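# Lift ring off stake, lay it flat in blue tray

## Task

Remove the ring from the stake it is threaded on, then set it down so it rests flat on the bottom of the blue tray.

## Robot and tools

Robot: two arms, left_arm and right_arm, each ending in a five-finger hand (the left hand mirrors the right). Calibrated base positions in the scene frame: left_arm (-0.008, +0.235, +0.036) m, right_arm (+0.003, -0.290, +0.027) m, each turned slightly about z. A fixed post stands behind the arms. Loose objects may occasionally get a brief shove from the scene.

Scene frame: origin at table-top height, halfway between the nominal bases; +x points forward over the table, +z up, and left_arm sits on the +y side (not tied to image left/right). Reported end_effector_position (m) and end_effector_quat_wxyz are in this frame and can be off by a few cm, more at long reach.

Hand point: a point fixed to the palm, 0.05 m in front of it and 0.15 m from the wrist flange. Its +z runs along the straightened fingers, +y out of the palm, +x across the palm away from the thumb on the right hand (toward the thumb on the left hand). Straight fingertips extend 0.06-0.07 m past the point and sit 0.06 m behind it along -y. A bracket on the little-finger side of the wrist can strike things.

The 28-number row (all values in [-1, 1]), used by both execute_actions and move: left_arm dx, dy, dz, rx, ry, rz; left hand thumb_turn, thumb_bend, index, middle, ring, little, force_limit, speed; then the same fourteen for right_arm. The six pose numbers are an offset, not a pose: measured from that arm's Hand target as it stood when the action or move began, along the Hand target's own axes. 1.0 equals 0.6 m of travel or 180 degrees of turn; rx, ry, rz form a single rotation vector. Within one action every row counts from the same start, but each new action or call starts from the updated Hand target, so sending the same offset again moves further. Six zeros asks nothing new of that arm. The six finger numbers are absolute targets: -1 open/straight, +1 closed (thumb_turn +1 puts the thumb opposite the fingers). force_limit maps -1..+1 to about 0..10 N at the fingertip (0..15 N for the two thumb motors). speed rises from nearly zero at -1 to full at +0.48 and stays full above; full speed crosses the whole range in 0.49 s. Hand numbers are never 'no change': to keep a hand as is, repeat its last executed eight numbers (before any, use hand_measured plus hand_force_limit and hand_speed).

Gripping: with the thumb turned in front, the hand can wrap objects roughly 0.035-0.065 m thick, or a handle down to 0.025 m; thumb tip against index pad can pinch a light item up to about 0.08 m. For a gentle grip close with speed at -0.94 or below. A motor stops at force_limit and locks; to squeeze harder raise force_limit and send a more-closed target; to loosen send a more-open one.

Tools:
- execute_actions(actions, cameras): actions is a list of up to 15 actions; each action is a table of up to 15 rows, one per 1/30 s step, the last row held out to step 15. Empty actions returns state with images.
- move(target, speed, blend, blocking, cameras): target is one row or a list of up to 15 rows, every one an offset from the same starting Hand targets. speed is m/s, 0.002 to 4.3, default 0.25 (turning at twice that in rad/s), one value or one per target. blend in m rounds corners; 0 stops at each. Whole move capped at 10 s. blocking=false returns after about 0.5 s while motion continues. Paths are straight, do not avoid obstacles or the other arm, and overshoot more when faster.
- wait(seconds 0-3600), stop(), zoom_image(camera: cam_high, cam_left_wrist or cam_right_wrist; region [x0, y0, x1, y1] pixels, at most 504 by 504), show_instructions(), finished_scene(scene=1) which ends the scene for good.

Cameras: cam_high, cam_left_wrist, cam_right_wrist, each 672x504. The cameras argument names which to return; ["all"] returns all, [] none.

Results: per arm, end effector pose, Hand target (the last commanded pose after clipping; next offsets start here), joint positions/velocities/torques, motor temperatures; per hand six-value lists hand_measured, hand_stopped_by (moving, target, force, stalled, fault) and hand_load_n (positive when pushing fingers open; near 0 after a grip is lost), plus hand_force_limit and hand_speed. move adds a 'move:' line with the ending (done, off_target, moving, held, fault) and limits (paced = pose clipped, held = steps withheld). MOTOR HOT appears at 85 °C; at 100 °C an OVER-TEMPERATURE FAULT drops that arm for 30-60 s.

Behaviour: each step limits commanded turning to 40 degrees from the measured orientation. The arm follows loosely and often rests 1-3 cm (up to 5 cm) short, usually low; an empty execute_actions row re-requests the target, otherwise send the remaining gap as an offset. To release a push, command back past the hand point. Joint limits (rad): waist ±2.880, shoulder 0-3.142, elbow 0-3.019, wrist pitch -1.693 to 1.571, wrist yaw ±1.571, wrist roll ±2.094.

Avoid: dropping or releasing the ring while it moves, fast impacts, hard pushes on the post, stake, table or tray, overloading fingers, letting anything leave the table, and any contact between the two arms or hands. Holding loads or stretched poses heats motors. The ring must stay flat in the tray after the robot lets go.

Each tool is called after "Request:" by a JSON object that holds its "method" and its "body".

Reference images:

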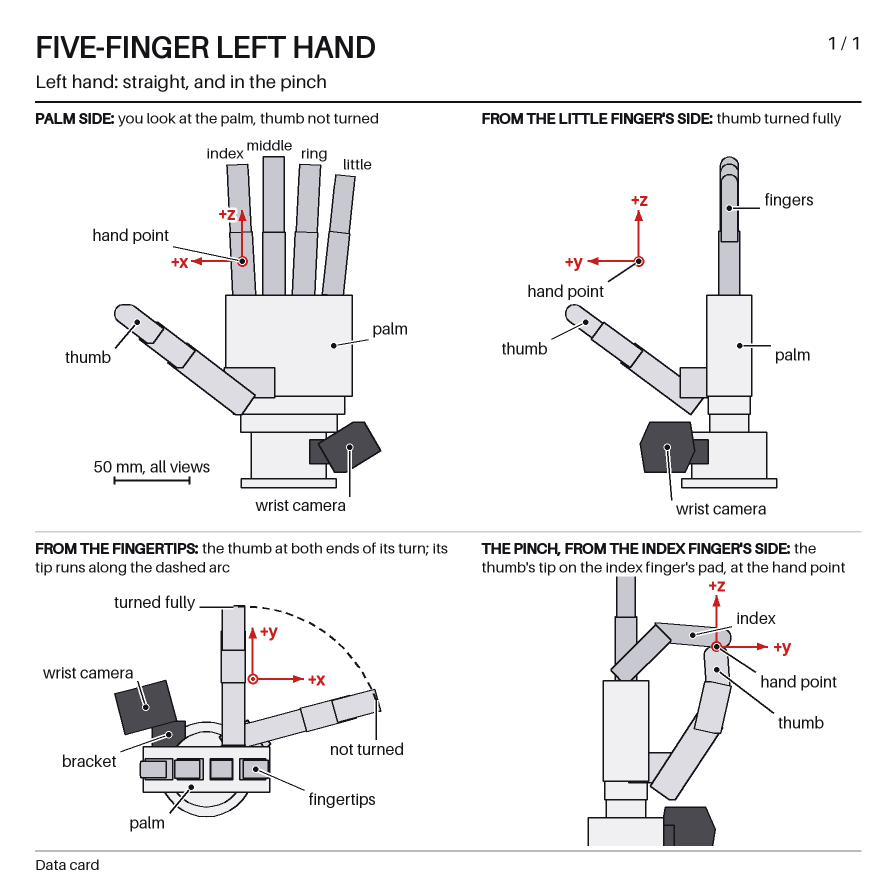

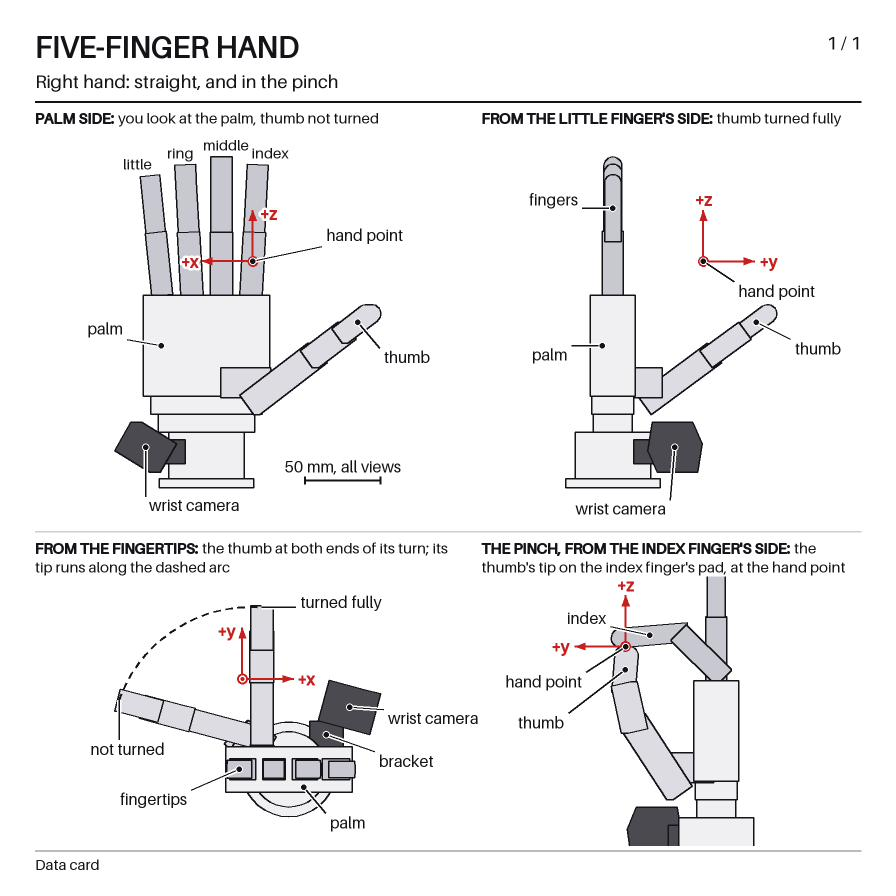

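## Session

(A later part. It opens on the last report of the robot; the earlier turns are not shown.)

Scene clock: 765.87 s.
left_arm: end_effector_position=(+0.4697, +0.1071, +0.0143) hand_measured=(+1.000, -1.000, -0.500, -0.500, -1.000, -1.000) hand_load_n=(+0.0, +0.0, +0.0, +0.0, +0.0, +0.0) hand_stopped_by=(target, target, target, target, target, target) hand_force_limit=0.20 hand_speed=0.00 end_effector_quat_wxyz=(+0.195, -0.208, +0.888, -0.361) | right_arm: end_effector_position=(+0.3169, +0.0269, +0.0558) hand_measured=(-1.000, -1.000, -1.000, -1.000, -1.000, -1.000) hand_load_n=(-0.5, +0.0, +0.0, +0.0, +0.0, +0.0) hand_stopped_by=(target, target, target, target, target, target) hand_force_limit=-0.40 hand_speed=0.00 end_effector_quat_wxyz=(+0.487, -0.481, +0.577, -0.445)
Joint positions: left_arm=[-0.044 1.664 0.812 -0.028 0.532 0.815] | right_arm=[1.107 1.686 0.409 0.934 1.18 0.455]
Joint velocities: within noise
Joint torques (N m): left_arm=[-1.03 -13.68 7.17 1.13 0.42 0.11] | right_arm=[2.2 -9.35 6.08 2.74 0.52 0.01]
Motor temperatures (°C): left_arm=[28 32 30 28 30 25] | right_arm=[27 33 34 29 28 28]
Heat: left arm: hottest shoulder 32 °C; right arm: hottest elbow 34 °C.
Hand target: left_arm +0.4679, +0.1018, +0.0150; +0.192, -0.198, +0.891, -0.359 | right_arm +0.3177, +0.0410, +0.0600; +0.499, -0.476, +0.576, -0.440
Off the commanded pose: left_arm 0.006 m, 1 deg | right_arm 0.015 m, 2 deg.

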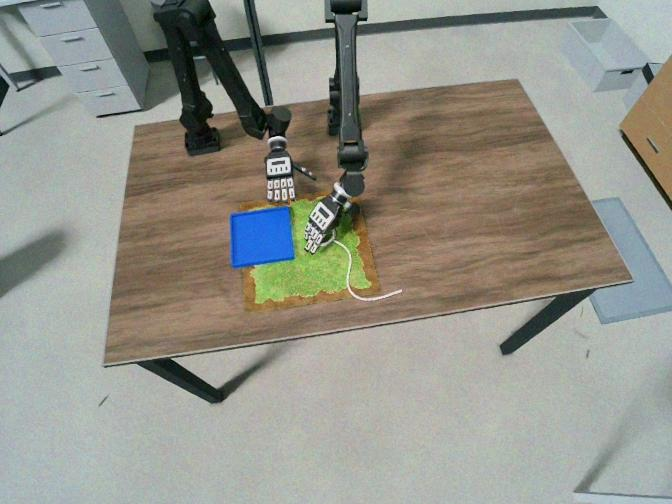

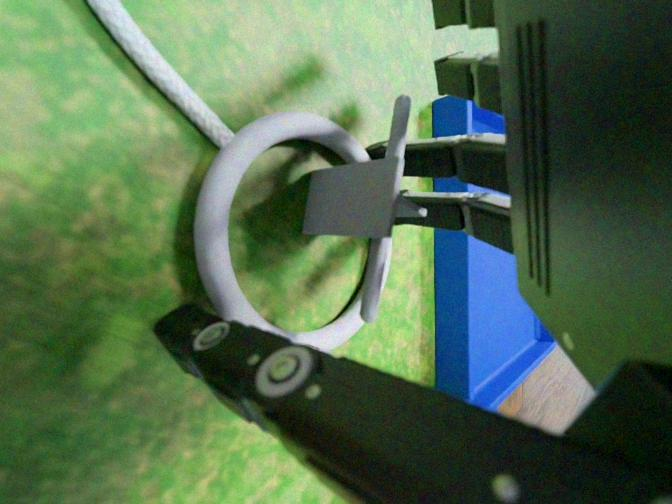

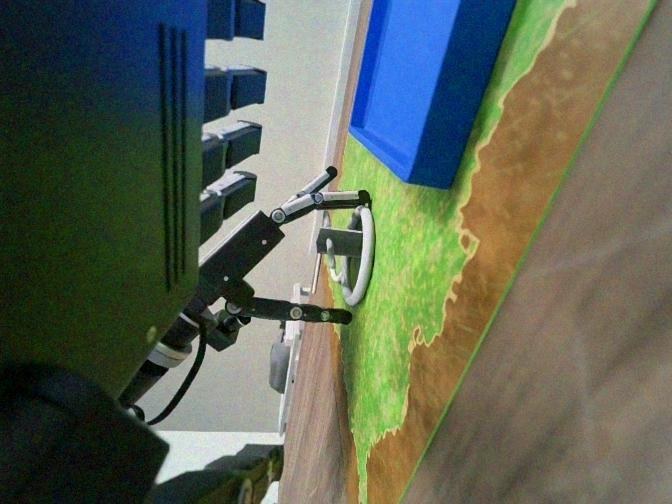

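Request:
{"method": "zoom_image", "body": {"camera": "cam_right_wrist", "region": [260, 140, 420, 340]}}

Request:
{"method": "zoom_image", "body": {"camera": "cam_left_wrist", "region": [140, 80, 500, 380]}}

Scaled by 2.520 from the camera's image (finer frame: 960x720).

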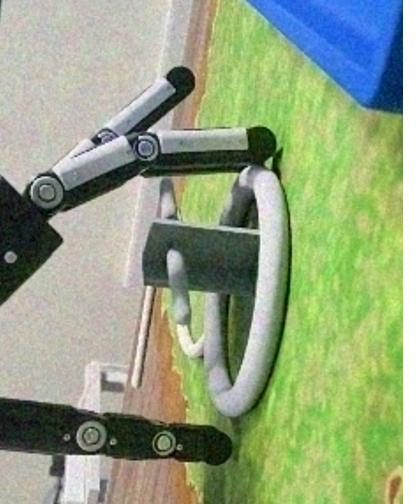

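Scaled by 1.400 from the camera's image (finer frame: 960x720).

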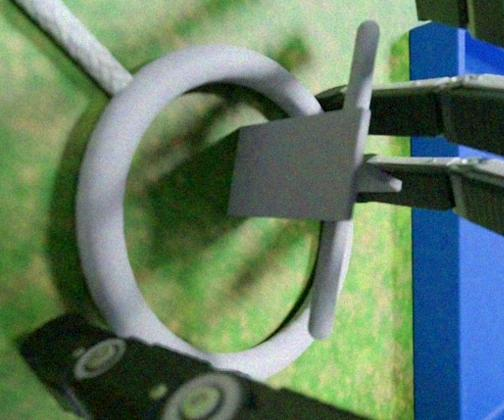

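Request:
{"method": "move", "body": {"target": [[-0.0148,-0.0193,-0.0122,0.024,0,0,1,-1,-0.5,-0.5,-1,-1,0.2,0,0,0,0,0,0,0,-1,-1,-1,-1,-1,-1,-0.4,0],[-0.0085,0.0033,0.0090,0.024,0,0,1,-1,-0.5,-0.5,-1,-1,0.2,0,0,0,0,0,0,0,-1,-1,-1,-1,-1,-1,-0.4,0]], "speed": 0.05, "cameras": ["cam_high","cam_left_wrist","cam_right_wrist"]}}

Request:
{"method": "zoom_image", "body": {"camera": "cam_right_wrist", "region": [260, 140, 420, 340]}}

Request:
{"method": "zoom_image", "body": {"camera": "cam_left_wrist", "region": [140, 80, 500, 380]}}

Scene clock: 770.90 s.
left_arm: end_effector_position=(+0.4799, +0.0965, +0.0253) hand_measured=(+1.000, -1.000, -0.500, -0.500, -1.000, -1.000) hand_load_n=(+0.0, +0.0, +0.0, +0.0, +0.0, +0.0) hand_stopped_by=(target, target, target, target, target, target) hand_force_limit=0.20 hand_speed=0.00 end_effector_quat_wxyz=(+0.207, -0.184, +0.875, -0.396) | right_arm: end_effector_position=(+0.3169, +0.0269, +0.0558) hand_measured=(-1.000, -1.000, -1.000, -1.000, -1.000, -1.000) hand_load_n=(+0.0, +0.0, +0.0, +0.0, +0.0, +0.0) hand_stopped_by=(target, target, target, target, target, target) hand_force_limit=-0.40 hand_speed=0.00 end_effector_quat_wxyz=(+0.487, -0.481, +0.577, -0.445)
Joint positions: left_arm=[-0.038 1.666 0.812 0.038 0.603 0.815] | right_arm=[1.107 1.686 0.409 0.934 1.18 0.455]
Joint torques (N m): left_arm=[0.62 -11.63 5.79 2.26 0.64 0.07] | right_arm=[2.49 -9.58 6.01 2.77 0.51 0]
Heat: left arm: hottest shoulder 32 °C; right arm: hottest elbow 34 °C.
Hand target: left_arm +0.4744, +0.1025, +0.0109; +0.199, -0.191, +0.877, -0.393 | right_arm +0.3177, +0.0410, +0.0600; +0.499, -0.476, +0.576, -0.440
Off the commanded pose: left_arm 0.016 m, 1 deg | right_arm 0.015 m, 2 deg.
move: off_target (left_arm)

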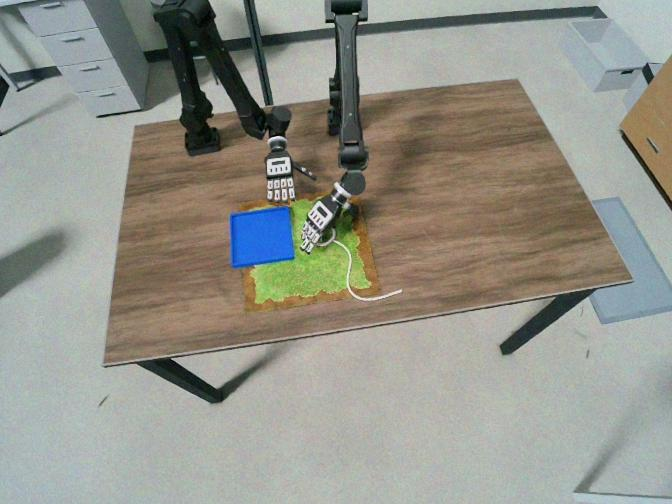

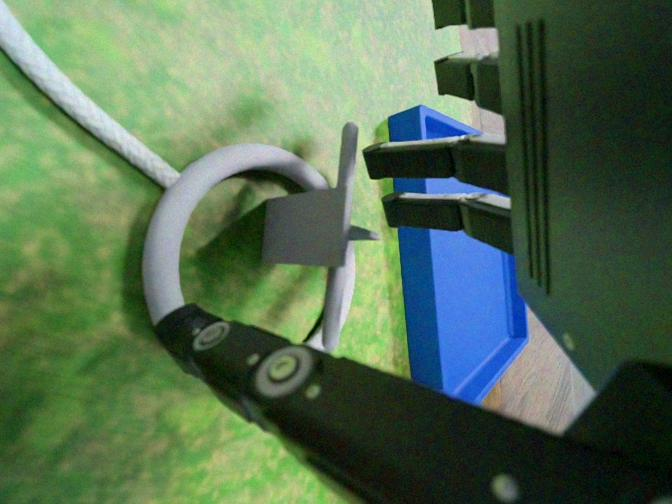

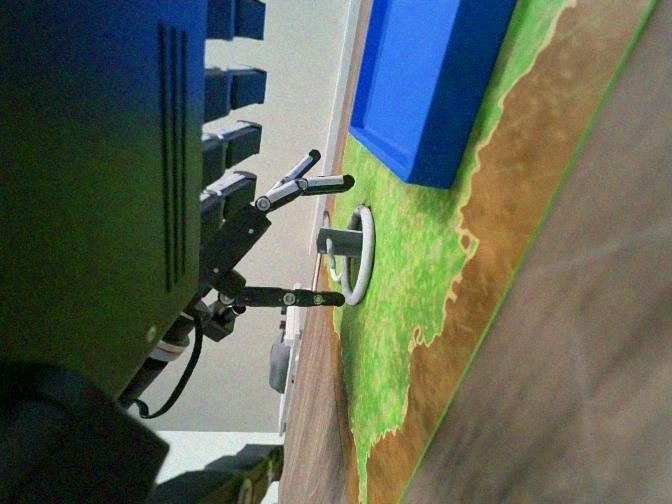

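Scaled by 2.520 from the camera's image (finer frame: 960x720).

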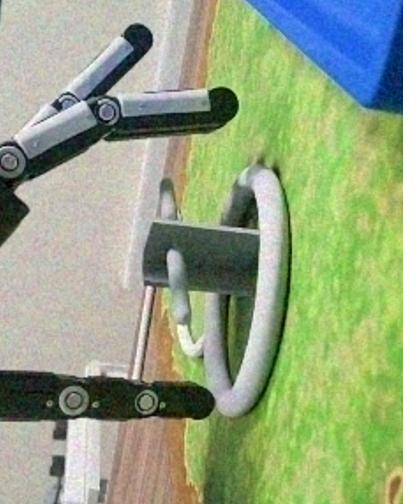

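Scaled by 1.400 from the camera's image (finer frame: 960x720).

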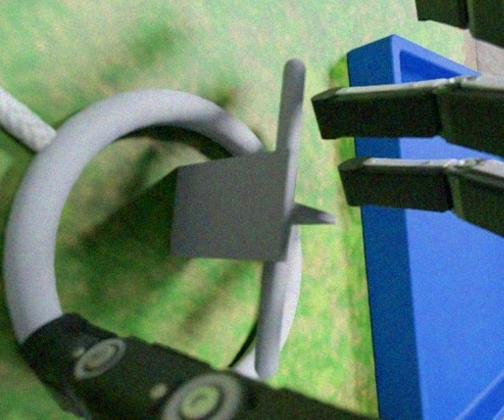

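Request:
{"method": "move", "body": {"target": [[-0.0132,-0.0167,-0.0430,0,0,0,1,-1,-0.5,-0.5,-1,-1,0.2,0,0,0,0,0,0,0,-1,-1,-1,-1,-1,-1,-0.4,0],[-0.0048,0.0152,-0.0175,0,0,0,1,-1,-0.5,-0.5,-1,-1,0.2,0,0,0,0,0,0,0,-1,-1,-1,-1,-1,-1,-0.4,0]], "speed": 0.05, "cameras": ["cam_high","cam_left_wrist","cam_right_wrist"]}}

Request:
{"method": "zoom_image", "body": {"camera": "cam_right_wrist", "region": [260, 140, 420, 340]}}

Request:
{"method": "zoom_image", "body": {"camera": "cam_left_wrist", "region": [140, 80, 500, 380]}}

Scene clock: 775.47 s.
left_arm: end_effector_position=(+0.4733, +0.1106, +0.0226) hand_measured=(+1.000, -1.000, -0.500, -0.500, -1.000, -1.000) hand_load_n=(+0.0, +0.0, +0.0, +0.0, +0.0, +0.0) hand_stopped_by=(target, target, target, target, target, target) hand_force_limit=0.20 hand_speed=0.00 end_effector_quat_wxyz=(+0.203, -0.189, +0.875, -0.396) | right_arm: end_effector_position=(+0.3169, +0.0269, +0.0558) hand_measured=(-1.000, -1.000, -1.000, -1.000, -1.000, -1.000) hand_load_n=(+0.0, +0.0, +0.0, +0.0, +0.0, +0.0) hand_stopped_by=(target, target, target, target, target, target) hand_force_limit=-0.40 hand_speed=0.00 end_effector_quat_wxyz=(+0.487, -0.481, +0.577, -0.445)
Joint positions: left_arm=[-0.006 1.658 0.796 0.023 0.623 0.838] | right_arm=[1.107 1.686 0.409 0.934 1.18 0.455]
Joint torques (N m): left_arm=[0.62 -11.81 6.04 2.17 0.67 0.12] | right_arm=[2.73 -9.05 6.02 2.48 0.5 0.03]
Heat: left arm: hottest shoulder 32 °C; right arm: hottest elbow 34 °C.
Hand target: left_arm +0.4700, +0.1160, +0.0111; +0.199, -0.191, +0.877, -0.393 | right_arm +0.3177, +0.0410, +0.0600; +0.499, -0.476, +0.576, -0.440
Off the commanded pose: left_arm 0.013 m, 1 deg | right_arm 0.015 m, 2 deg.
move: off_target (left_arm)

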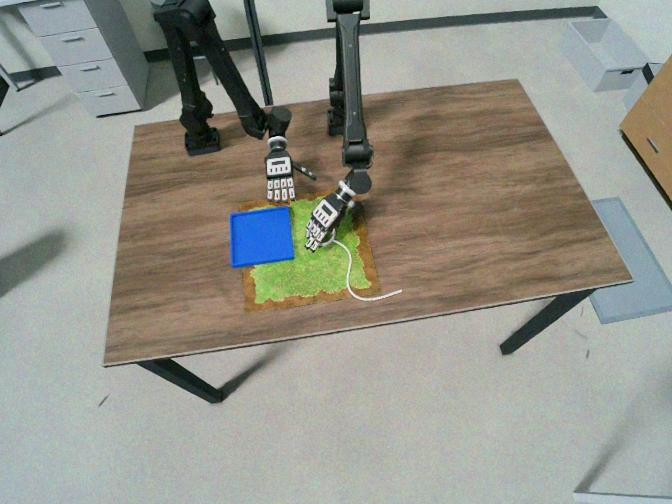

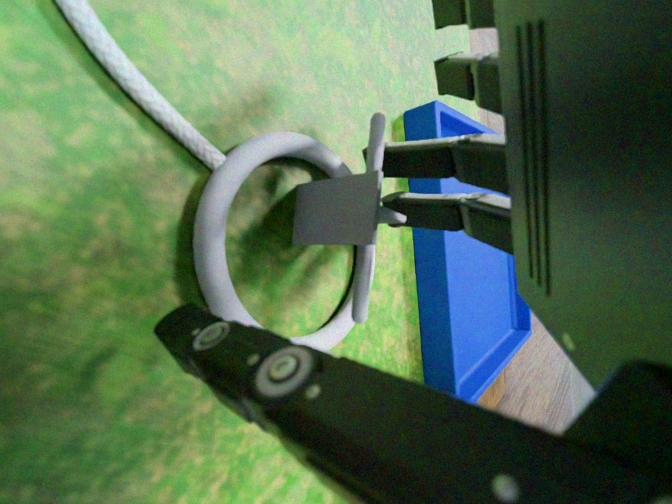

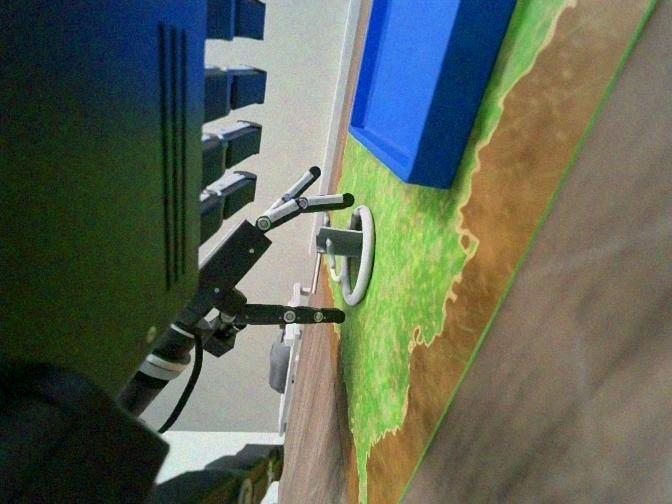

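Scaled by 2.520 from the camera's image (finer frame: 960x720).

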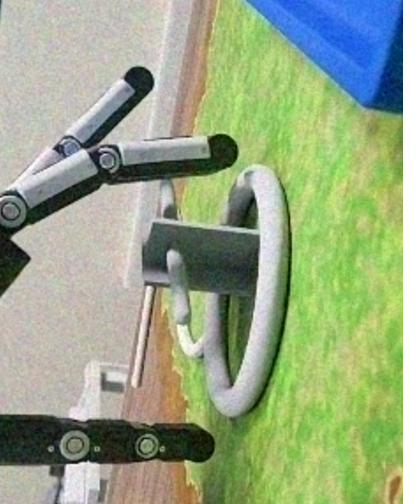

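Scaled by 1.400 from the camera's image (finer frame: 960x720).

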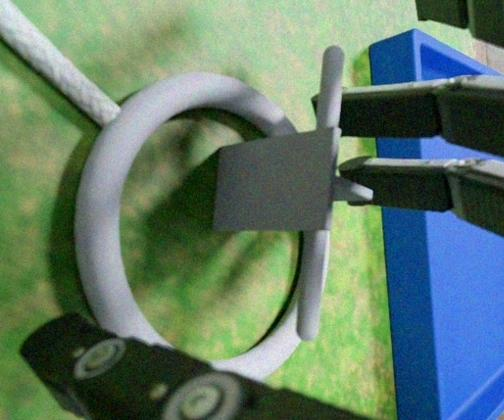

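Request:
{"method": "move", "body": {"target": [[-0.0004,0.006,0.009,0,0,0,1,-1,-0.56,-0.56,-1,-1,0.2,0,0,0,0,0,0,0,-1,-1,-1,-1,-1,-1,-0.4,0],[0.0017,0.0143,0.0156,0,0,0,1,-1,-0.56,-0.56,-1,-1,0.2,0,0,0,0,0,0,0,-1,-1,-1,-1,-1,-1,-0.4,0]], "speed": 0.05, "cameras": ["cam_left_wrist","cam_right_wrist"]}}

Request:
{"method": "zoom_image", "body": {"camera": "cam_right_wrist", "region": [260, 140, 420, 340]}}

Request:
{"method": "zoom_image", "body": {"camera": "cam_left_wrist", "region": [140, 80, 500, 380]}}

Scene clock: 779.53 s.
left_arm: end_effector_position=(+0.4774, +0.1101, +0.0142) hand_measured=(+1.000, -1.000, -0.560, -0.560, -1.000, -1.000) hand_load_n=(+0.5, +0.0, +0.0, +0.0, +0.0, +0.0) hand_stopped_by=(target, target, target, target, target, target) hand_force_limit=0.20 hand_speed=0.00 end_effector_quat_wxyz=(+0.207, -0.186, +0.874, -0.398) | right_arm: end_effector_position=(+0.3169, +0.0269, +0.0558) hand_measured=(-1.000, -1.000, -1.000, -1.000, -1.000, -1.000) hand_load_n=(-0.5, +0.0, +0.0, +0.0, +0.0, +0.0) hand_stopped_by=(target, target, target, target, target, target) hand_force_limit=-0.40 hand_speed=0.00 end_effector_quat_wxyz=(+0.487, -0.481, +0.577, -0.445)
Joint positions: left_arm=[-0.006 1.686 0.796 0.06 0.625 0.838] | right_arm=[1.107 1.686 0.409 0.934 1.18 0.455]
Joint torques (N m): left_arm=[0.62 -11.34 5.74 2.19 0.51 0.1] | right_arm=[2.08 -8.29 6.28 2.63 0.48 0.02]
Heat: left arm: hottest shoulder 32 °C; right arm: hottest elbow 34 °C.
Hand target: left_arm +0.4723, +0.1151, -0.0014; +0.199, -0.191, +0.877, -0.393 | right_arm +0.3177, +0.0410, +0.0600; +0.499, -0.476, +0.576, -0.440
Off the commanded pose: left_arm 0.017 m, 1 deg | right_arm 0.015 m, 2 deg.
move: off_target (left_arm)

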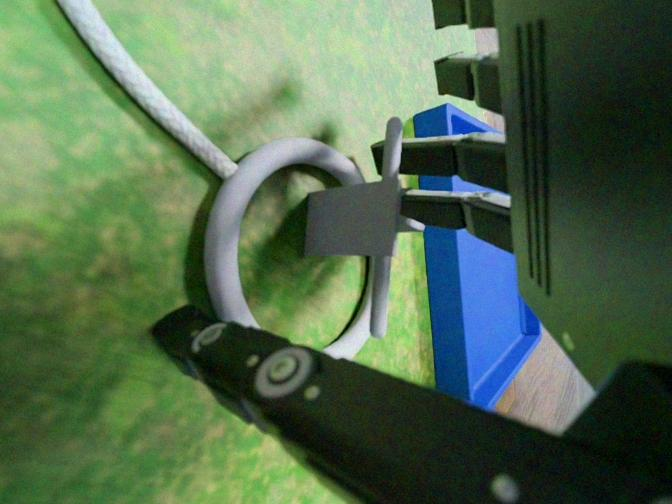

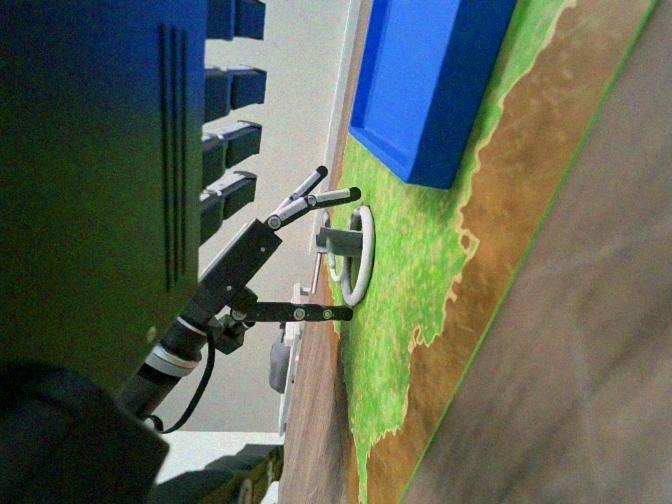

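Scaled by 2.520 from the camera's image (finer frame: 960x720).

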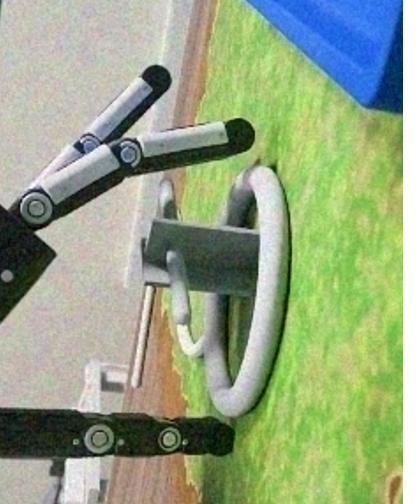

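Scaled by 1.400 from the camera's image (finer frame: 960x720).

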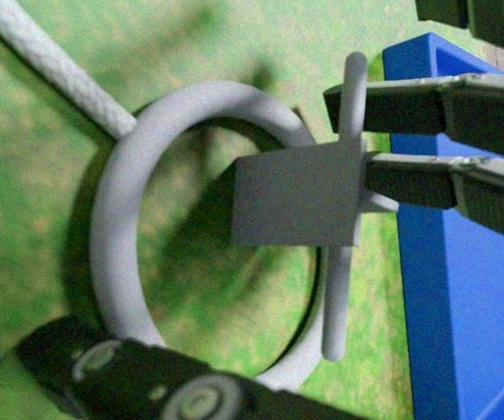

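Request:
{"method": "move", "body": {"target": [0.0005,0.0131,0.0081,0,0,0,1,-1,-0.56,-0.56,-1,-1,0.2,0,0,0,0,0,0,0,-1,-1,-1,-1,-1,-1,-0.4,0], "speed": 0.05, "cameras": ["cam_left_wrist","cam_right_wrist"]}}

Request:
{"method": "zoom_image", "body": {"camera": "cam_right_wrist", "region": [260, 140, 420, 340]}}

Request:
{"method": "zoom_image", "body": {"camera": "cam_left_wrist", "region": [140, 80, 500, 380]}}

Scene clock: 781.20 s.
left_arm: end_effector_position=(+0.4808, +0.1094, +0.0141) hand_measured=(+1.000, -1.000, -0.560, -0.560, -1.000, -1.000) hand_load_n=(+1.5, +0.0, -0.5, +0.0, +0.0, +0.0) hand_stopped_by=(target, target, target, target, target, target) hand_force_limit=0.20 hand_speed=0.00 end_effector_quat_wxyz=(+0.212, -0.183, +0.872, -0.402) | right_arm: end_effector_position=(+0.3169, +0.0269, +0.0558) hand_measured=(-1.000, -1.000, -1.000, -1.000, -1.000, -1.000) hand_load_n=(-0.5, +0.0, +0.0, -0.5, -0.5, +0.0) hand_stopped_by=(target, target, target, target, target, target) hand_force_limit=-0.40 hand_speed=0.00 end_effector_quat_wxyz=(+0.487, -0.481, +0.577, -0.445)
Joint positions: left_arm=[-0.004 1.692 0.796 0.082 0.632 0.838] | right_arm=[1.107 1.686 0.409 0.934 1.18 0.455]
Joint torques (N m): left_arm=[0.73 -10.11 5.46 2.25 0.38 0.14] | right_arm=[3.08 -9 6.15 2.55 0.54 0.06]
Heat: left arm: hottest shoulder 32 °C; right arm: hottest elbow 34 °C.
Hand target: left_arm +0.4730, +0.1169, -0.0106; +0.199, -0.191, +0.877, -0.393 | right_arm +0.3177, +0.0410, +0.0600; +0.499, -0.476, +0.576, -0.440
Off the commanded pose: left_arm 0.027 m, 2 deg | right_arm 0.015 m, 2 deg.
move: off_target (left_arm)

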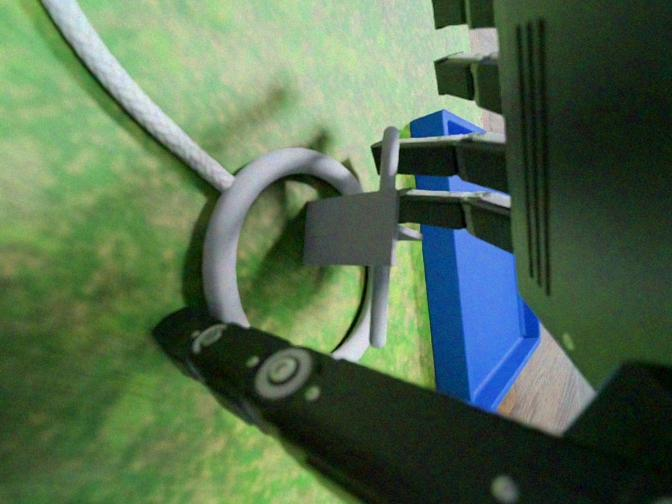

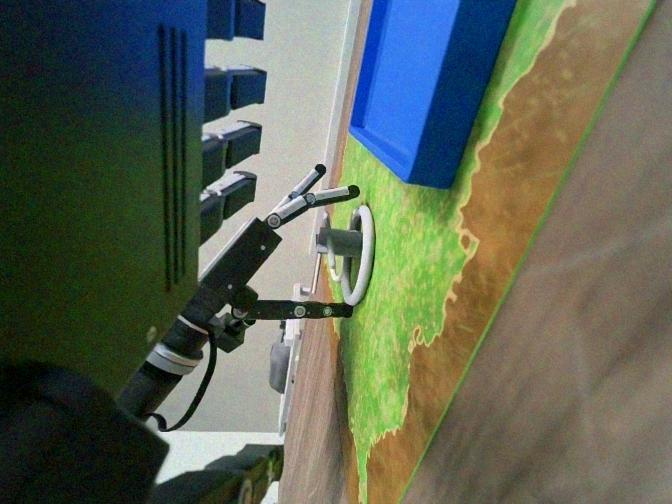

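Scaled by 2.520 from the camera's image (finer frame: 960x720).

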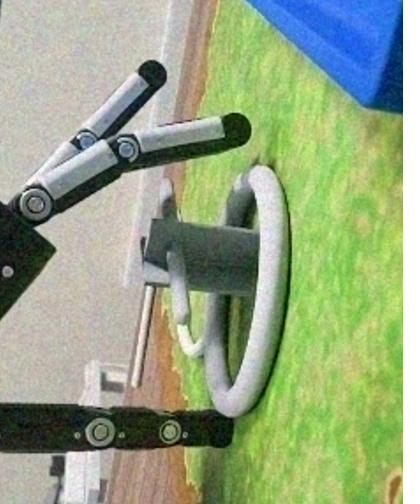

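Scaled by 1.400 from the camera's image (finer frame: 960x720).

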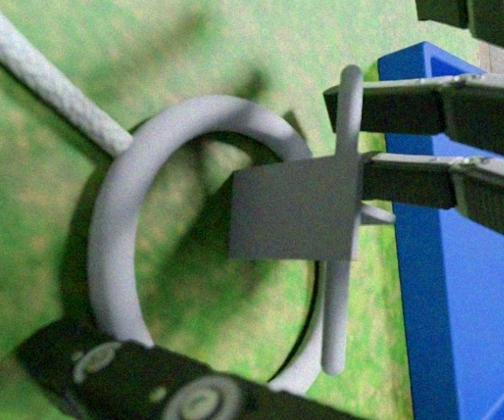

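Request:
{"method": "move", "body": {"target": [[-0.013,-0.0297,-0.0295,0,0,0,1,-1,-0.56,-0.56,-1,-1,0.2,0,0,0,0,0,0,0,-1,-1,-1,-1,-1,-1,-0.4,0],[-0.006,-0.0024,-0.0076,0,0,0,1,-1,-0.56,-0.56,-1,-1,0.2,0,0,0,0,0,0,0,-1,-1,-1,-1,-1,-1,-0.4,0]], "speed": 0.05, "cameras": ["cam_left_wrist","cam_right_wrist"]}}

Request:
{"method": "zoom_image", "body": {"camera": "cam_right_wrist", "region": [260, 140, 420, 340]}}

Request:
{"method": "zoom_image", "body": {"camera": "cam_left_wrist", "region": [140, 80, 500, 380]}}

Scene clock: 783.77 s.
left_arm: end_effector_position=(+0.4780, +0.1134, +0.0139) hand_measured=(+1.000, -1.000, -0.560, -0.560, -1.000, -1.000) hand_load_n=(+1.5, +0.0, +0.0, +0.0, +0.0, +0.0) hand_stopped_by=(target, target, target, target, target, target) hand_force_limit=0.20 hand_speed=0.00 end_effector_quat_wxyz=(+0.208, -0.184, +0.873, -0.400) | right_arm: end_effector_position=(+0.3169, +0.0269, +0.0558) hand_measured=(-1.000, -1.000, -1.000, -1.000, -1.000, -1.000) hand_load_n=(-0.5, +0.0, +0.0, +0.0, +0.0, +0.0) hand_stopped_by=(target, target, target, target, target, target) hand_force_limit=-0.40 hand_speed=0.00 end_effector_quat_wxyz=(+0.487, -0.481, +0.577, -0.445)
Joint positions: left_arm=[0.004 1.688 0.796 0.061 0.638 0.849] | right_arm=[1.107 1.686 0.409 0.934 1.18 0.455]
Joint torques (N m): left_arm=[0.62 -10.46 6.05 2.26 0.38 0.14] | right_arm=[3.08 -9.82 6.11 2.63 0.55 0.03]
Heat: left arm: hottest shoulder 32 °C; right arm: hottest elbow 34 °C.
Hand target: left_arm +0.4741, +0.1206, -0.0059; +0.199, -0.191, +0.877, -0.393 | right_arm +0.3177, +0.0410, +0.0600; +0.499, -0.476, +0.576, -0.440
Off the commanded pose: left_arm 0.022 m, 2 deg | right_arm 0.015 m, 2 deg.
move: off_target (left_arm)

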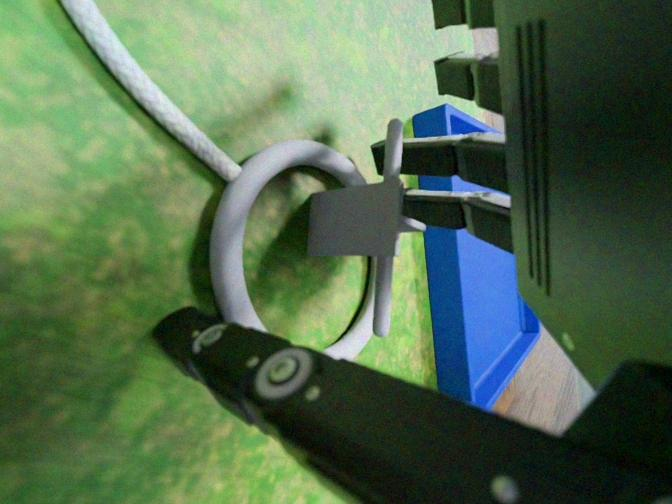

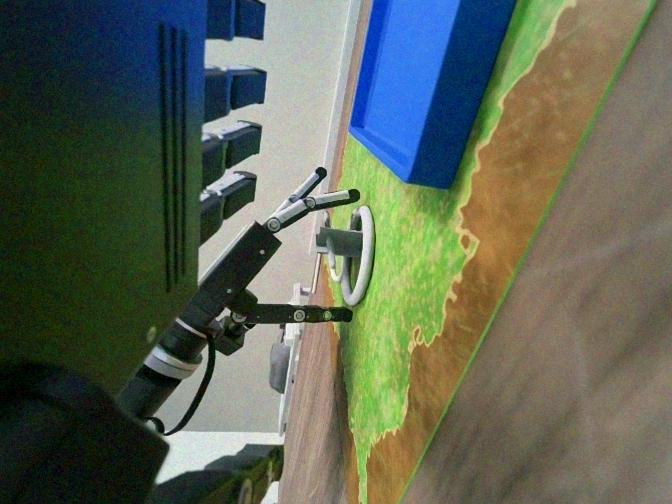

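Scaled by 2.520 from the camera's image (finer frame: 960x720).

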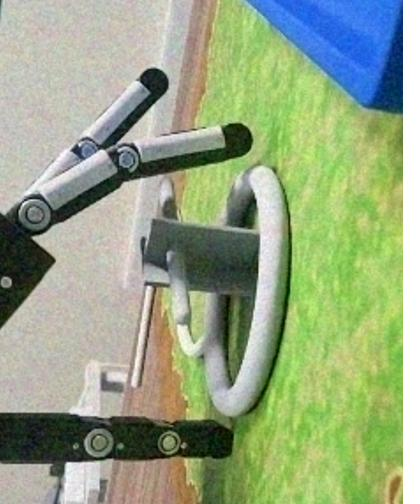

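Scaled by 1.400 from the camera's image (finer frame: 960x720).

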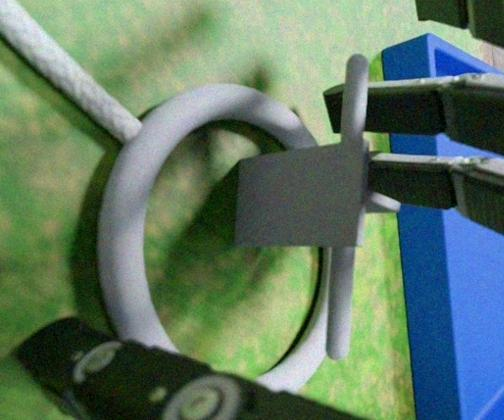

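Request:
{"method": "zoom_image", "body": {"camera": "cam_right_wrist", "region": [320, 270, 380, 330]}}

Request:
{"method": "zoom_image", "body": {"camera": "cam_right_wrist", "region": [330, 170, 390, 230]}}

Request:
{"method": "zoom_image", "body": {"camera": "cam_left_wrist", "region": [150, 280, 270, 380]}}

Scaled by 8.400 from the camera's image (finer frame: 960x720).

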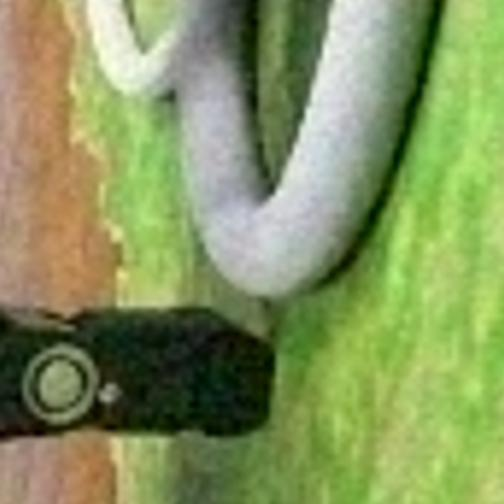

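Scaled by 8.400 from the camera's image (finer frame: 960x720).

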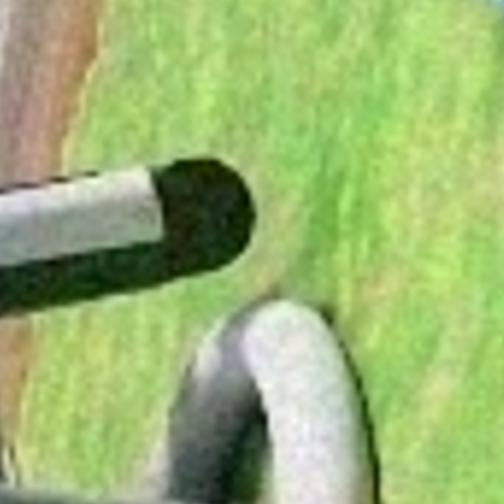

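Scaled by 4.200 from the camera's image (finer frame: 960x720).

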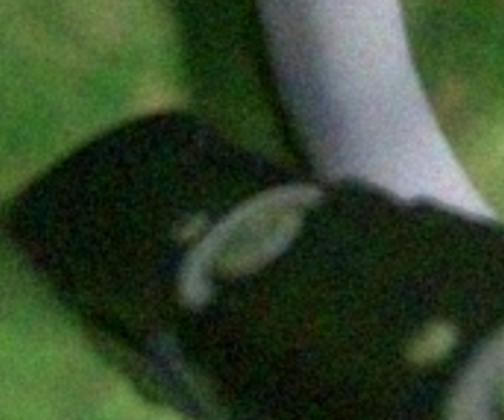

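Request:
{"method": "execute_actions", "body": {"actions": [], "cameras": ["cam_high"]}}

Request:
{"method": "zoom_image", "body": {"camera": "cam_high", "region": [295, 205, 365, 260]}}

Scene clock: 788.07 s.
left_arm: end_effector_position=(+0.4780, +0.1134, +0.0139) hand_measured=(+1.000, -1.000, -0.560, -0.560, -1.000, -1.000) hand_load_n=(+1.5, +0.0, +0.0, +0.0, +0.0, +0.0) hand_stopped_by=(target, target, target, target, target, target) hand_force_limit=0.20 hand_speed=0.00 end_effector_quat_wxyz=(+0.208, -0.184, +0.873, -0.400) | right_arm: end_effector_position=(+0.3169, +0.0269, +0.0558) hand_measured=(-1.000, -1.000, -1.000, -1.000, -1.000, -1.000) hand_load_n=(-0.5, +0.0, +0.0, +0.0, +0.0, +0.0) hand_stopped_by=(target, target, target, target, target, target) hand_force_limit=-0.40 hand_speed=0.00 end_effector_quat_wxyz=(+0.487, -0.481, +0.577, -0.445)
Joint positions: left_arm=[0.004 1.688 0.796 0.061 0.638 0.849] | right_arm=[1.107 1.686 0.409 0.934 1.18 0.455]
Joint velocities: within noise
Joint torques (N m): left_arm=[0.44 -10.46 6.04 2.33 0.35 0.13] | right_arm=[2.9 -9.58 6.12 2.65 0.47 0]
Motor temperatures (°C): left_arm=[28 32 30 28 30 25] | right_arm=[27 33 34 29 28 28]
Heat: left arm: hottest shoulder 32 °C; right arm: hottest elbow 34 °C.
Hand target: left_arm +0.4741, +0.1206, -0.0059; +0.199, -0.191, +0.877, -0.393 | right_arm +0.3177, +0.0410, +0.0600; +0.499, -0.476, +0.576, -0.440
Off the commanded pose: left_arm 0.022 m, 2 deg | right_arm 0.015 m, 2 deg.
Images, in order (width x height): cam_high 672x504.

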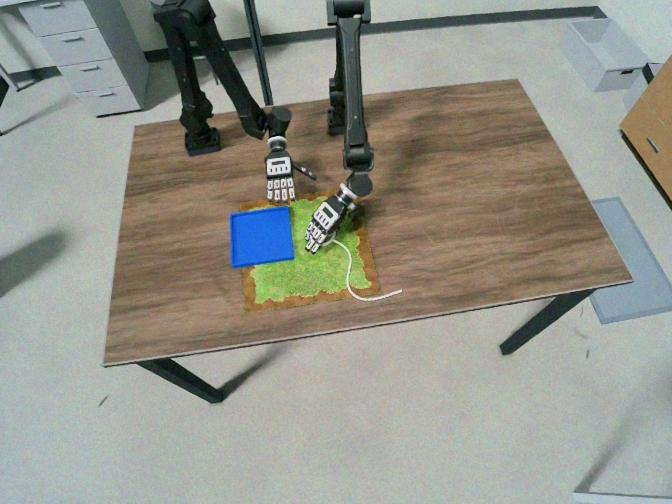

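Scaled by 7.200 from the camera's image (finer frame: 960x720).

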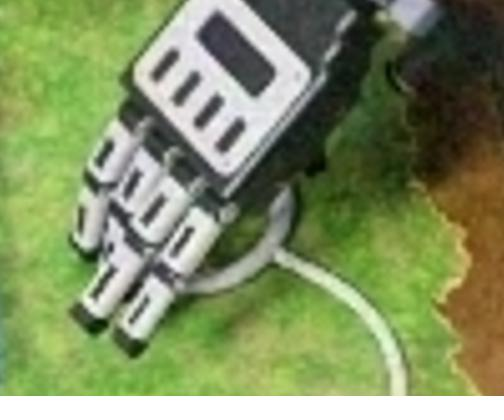

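Request:
{"method": "move", "body": {"target": [-0.0027,-0.0102,-0.0081,0,0,0,1,-1,-0.47,-0.47,-1,-1,0,-0.9,0,0,0,0,0,0,-1,-1,-1,-1,-1,-1,-0.4,0], "speed": 0.05, "cameras": ["cam_left_wrist","cam_right_wrist"]}}

Request:
{"method": "zoom_image", "body": {"camera": "cam_right_wrist", "region": [260, 140, 420, 340]}}

Request:
{"method": "zoom_image", "body": {"camera": "cam_left_wrist", "region": [140, 80, 500, 380]}}

Scene clock: 792.40 s.
left_arm: end_effector_position=(+0.4779, +0.1134, +0.0139) hand_measured=(+1.000, -1.000, -0.470, -0.470, -1.000, -1.000) hand_load_n=(+1.0, +0.0, +0.0, +0.0, +0.0, +0.0) hand_stopped_by=(target, target, target, target, target, target) hand_force_limit=0.00 hand_speed=-0.90 end_effector_quat_wxyz=(+0.208, -0.184, +0.873, -0.400) | right_arm: end_effector_position=(+0.3169, +0.0269, +0.0558) hand_measured=(-1.000, -1.000, -1.000, -1.000, -1.000, -1.000) hand_load_n=(+0.0, +0.0, +0.0, +0.0, +0.0, +0.0) hand_stopped_by=(target, target, target, target, target, target) hand_force_limit=-0.40 hand_speed=0.00 end_effector_quat_wxyz=(+0.487, -0.481, +0.577, -0.445)
Joint positions: left_arm=[0.004 1.688 0.796 0.061 0.638 0.849] | right_arm=[1.107 1.686 0.409 0.934 1.18 0.455]
Joint torques (N m): left_arm=[0.56 -11.81 6.48 1.29 0.36 0.12] | right_arm=[2.37 -9.47 6.17 2.52 0.47 0.03]
Heat: left arm: hottest shoulder 32 °C; right arm: hottest elbow 34 °C.
Hand target: left_arm +0.4742, +0.1205, +0.0021; +0.199, -0.191, +0.877, -0.393 | right_arm +0.3177, +0.0410, +0.0600; +0.499, -0.476, +0.576, -0.440
Off the commanded pose: left_arm 0.014 m, 2 deg | right_arm 0.015 m, 2 deg.
move: off_target (left_arm)

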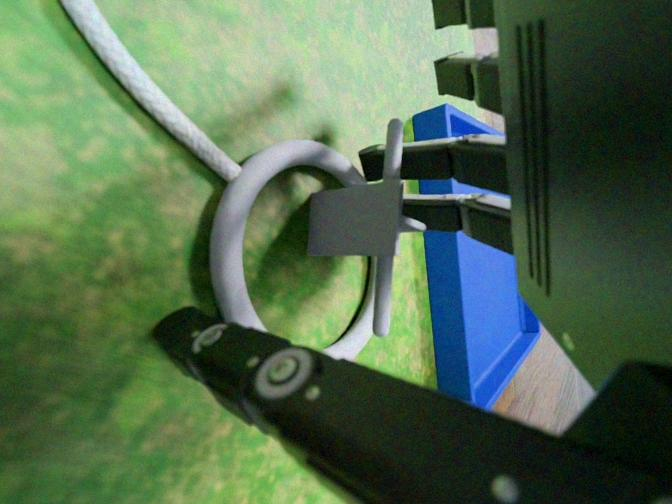

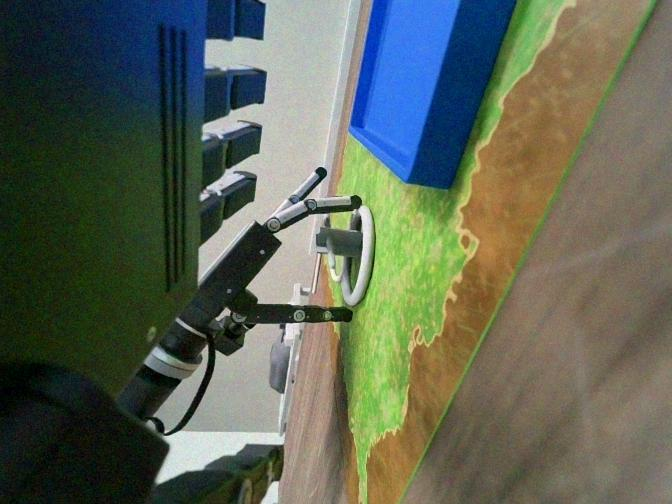

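Scaled by 2.520 from the camera's image (finer frame: 960x720).

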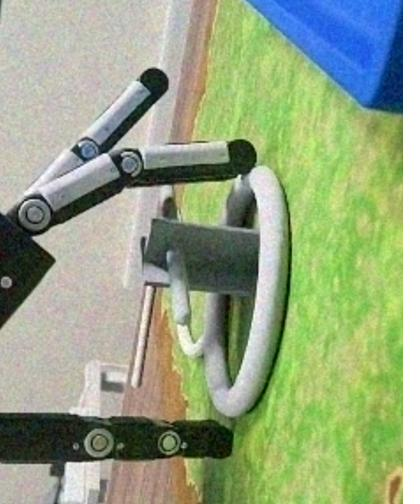

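Scaled by 1.400 from the camera's image (finer frame: 960x720).

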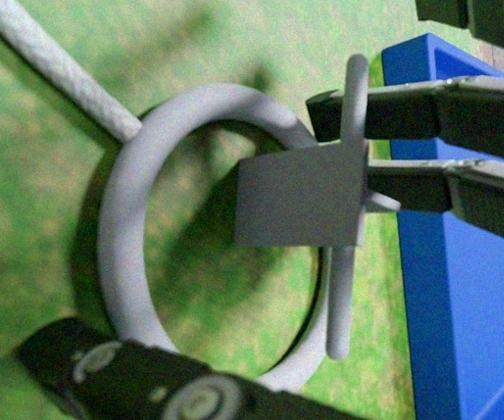

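Request:
{"method": "move", "body": {"target": [[-0.002,-0.0077,-0.0061,-0.014,0,0,1,-1,-0.56,-0.56,-1,-1,0,-0.5,0,0,0,0,0,0,-1,-1,-1,-1,-1,-1,-0.4,0],[0.002,0.0077,0.0061,-0.014,0,0,1,-1,-0.56,-0.56,-1,-1,0,-0.5,0,0,0,0,0,0,-1,-1,-1,-1,-1,-1,-0.4,0]], "speed": 0.05, "cameras": ["cam_left_wrist","cam_right_wrist"]}}

Request:
{"method": "zoom_image", "body": {"camera": "cam_right_wrist", "region": [260, 140, 420, 340]}}

Request:
{"method": "zoom_image", "body": {"camera": "cam_left_wrist", "region": [140, 80, 500, 380]}}

Scene clock: 794.90 s.
left_arm: end_effector_position=(+0.4736, +0.1203, +0.0118) hand_measured=(+1.000, -1.000, -0.560, -0.560, -1.000, -1.000) hand_load_n=(+0.0, +0.0, +0.5, +0.0, +0.0, +0.0) hand_stopped_by=(target, target, target, target, target, target) hand_force_limit=0.00 hand_speed=-0.50 end_effector_quat_wxyz=(+0.201, -0.198, +0.881, -0.381) | right_arm: end_effector_position=(+0.3169, +0.0269, +0.0558) hand_measured=(-1.000, -1.000, -1.000, -1.000, -1.000, -1.000) hand_load_n=(+0.0, +0.0, -0.5, +0.0, +0.0, +0.0) hand_stopped_by=(target, target, target, target, target, target) hand_force_limit=-0.40 hand_speed=0.00 end_effector_quat_wxyz=(+0.487, -0.481, +0.577, -0.445)
Joint positions: left_arm=[0.004 1.678 0.802 0.011 0.599 0.85] | right_arm=[1.107 1.686 0.409 0.934 1.18 0.455]
Joint torques (N m): left_arm=[-0.56 -10.34 7.21 2.03 0.11 0.18] | right_arm=[2.43 -9.35 6.15 2.62 0.54 0.01]
Heat: left arm: hottest shoulder 32 °C; right arm: hottest elbow 34 °C.
Hand target: left_arm +0.4742, +0.1206, -0.0039; +0.195, -0.195, +0.886, -0.373 | right_arm +0.3177, +0.0410, +0.0600; +0.499, -0.476, +0.576, -0.440
Off the commanded pose: left_arm 0.016 m, 1 deg | right_arm 0.015 m, 2 deg.
move: off_target (left_arm)

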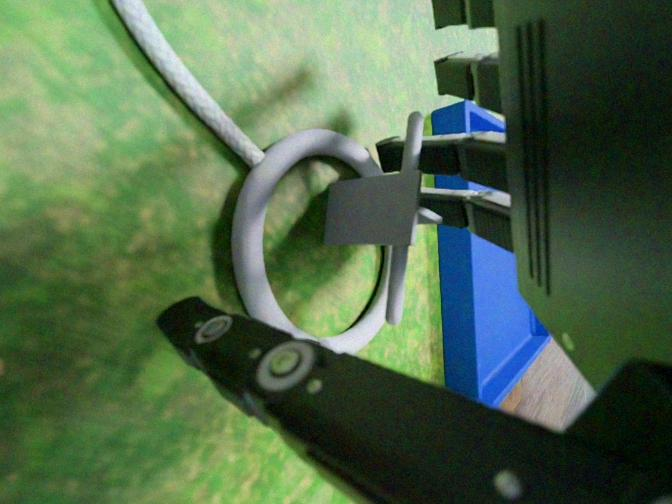

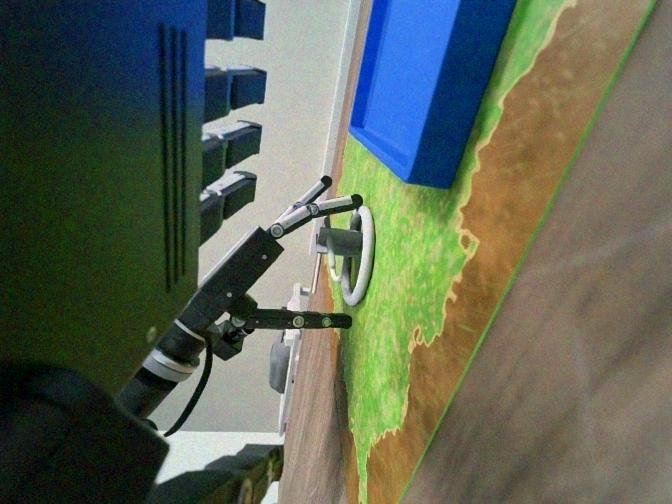

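Scaled by 2.520 from the camera's image (finer frame: 960x720).

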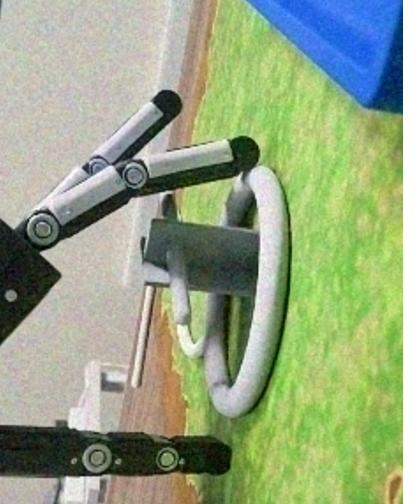

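Scaled by 1.400 from the camera's image (finer frame: 960x720).

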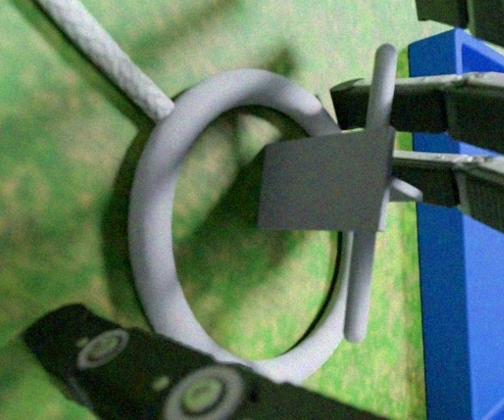

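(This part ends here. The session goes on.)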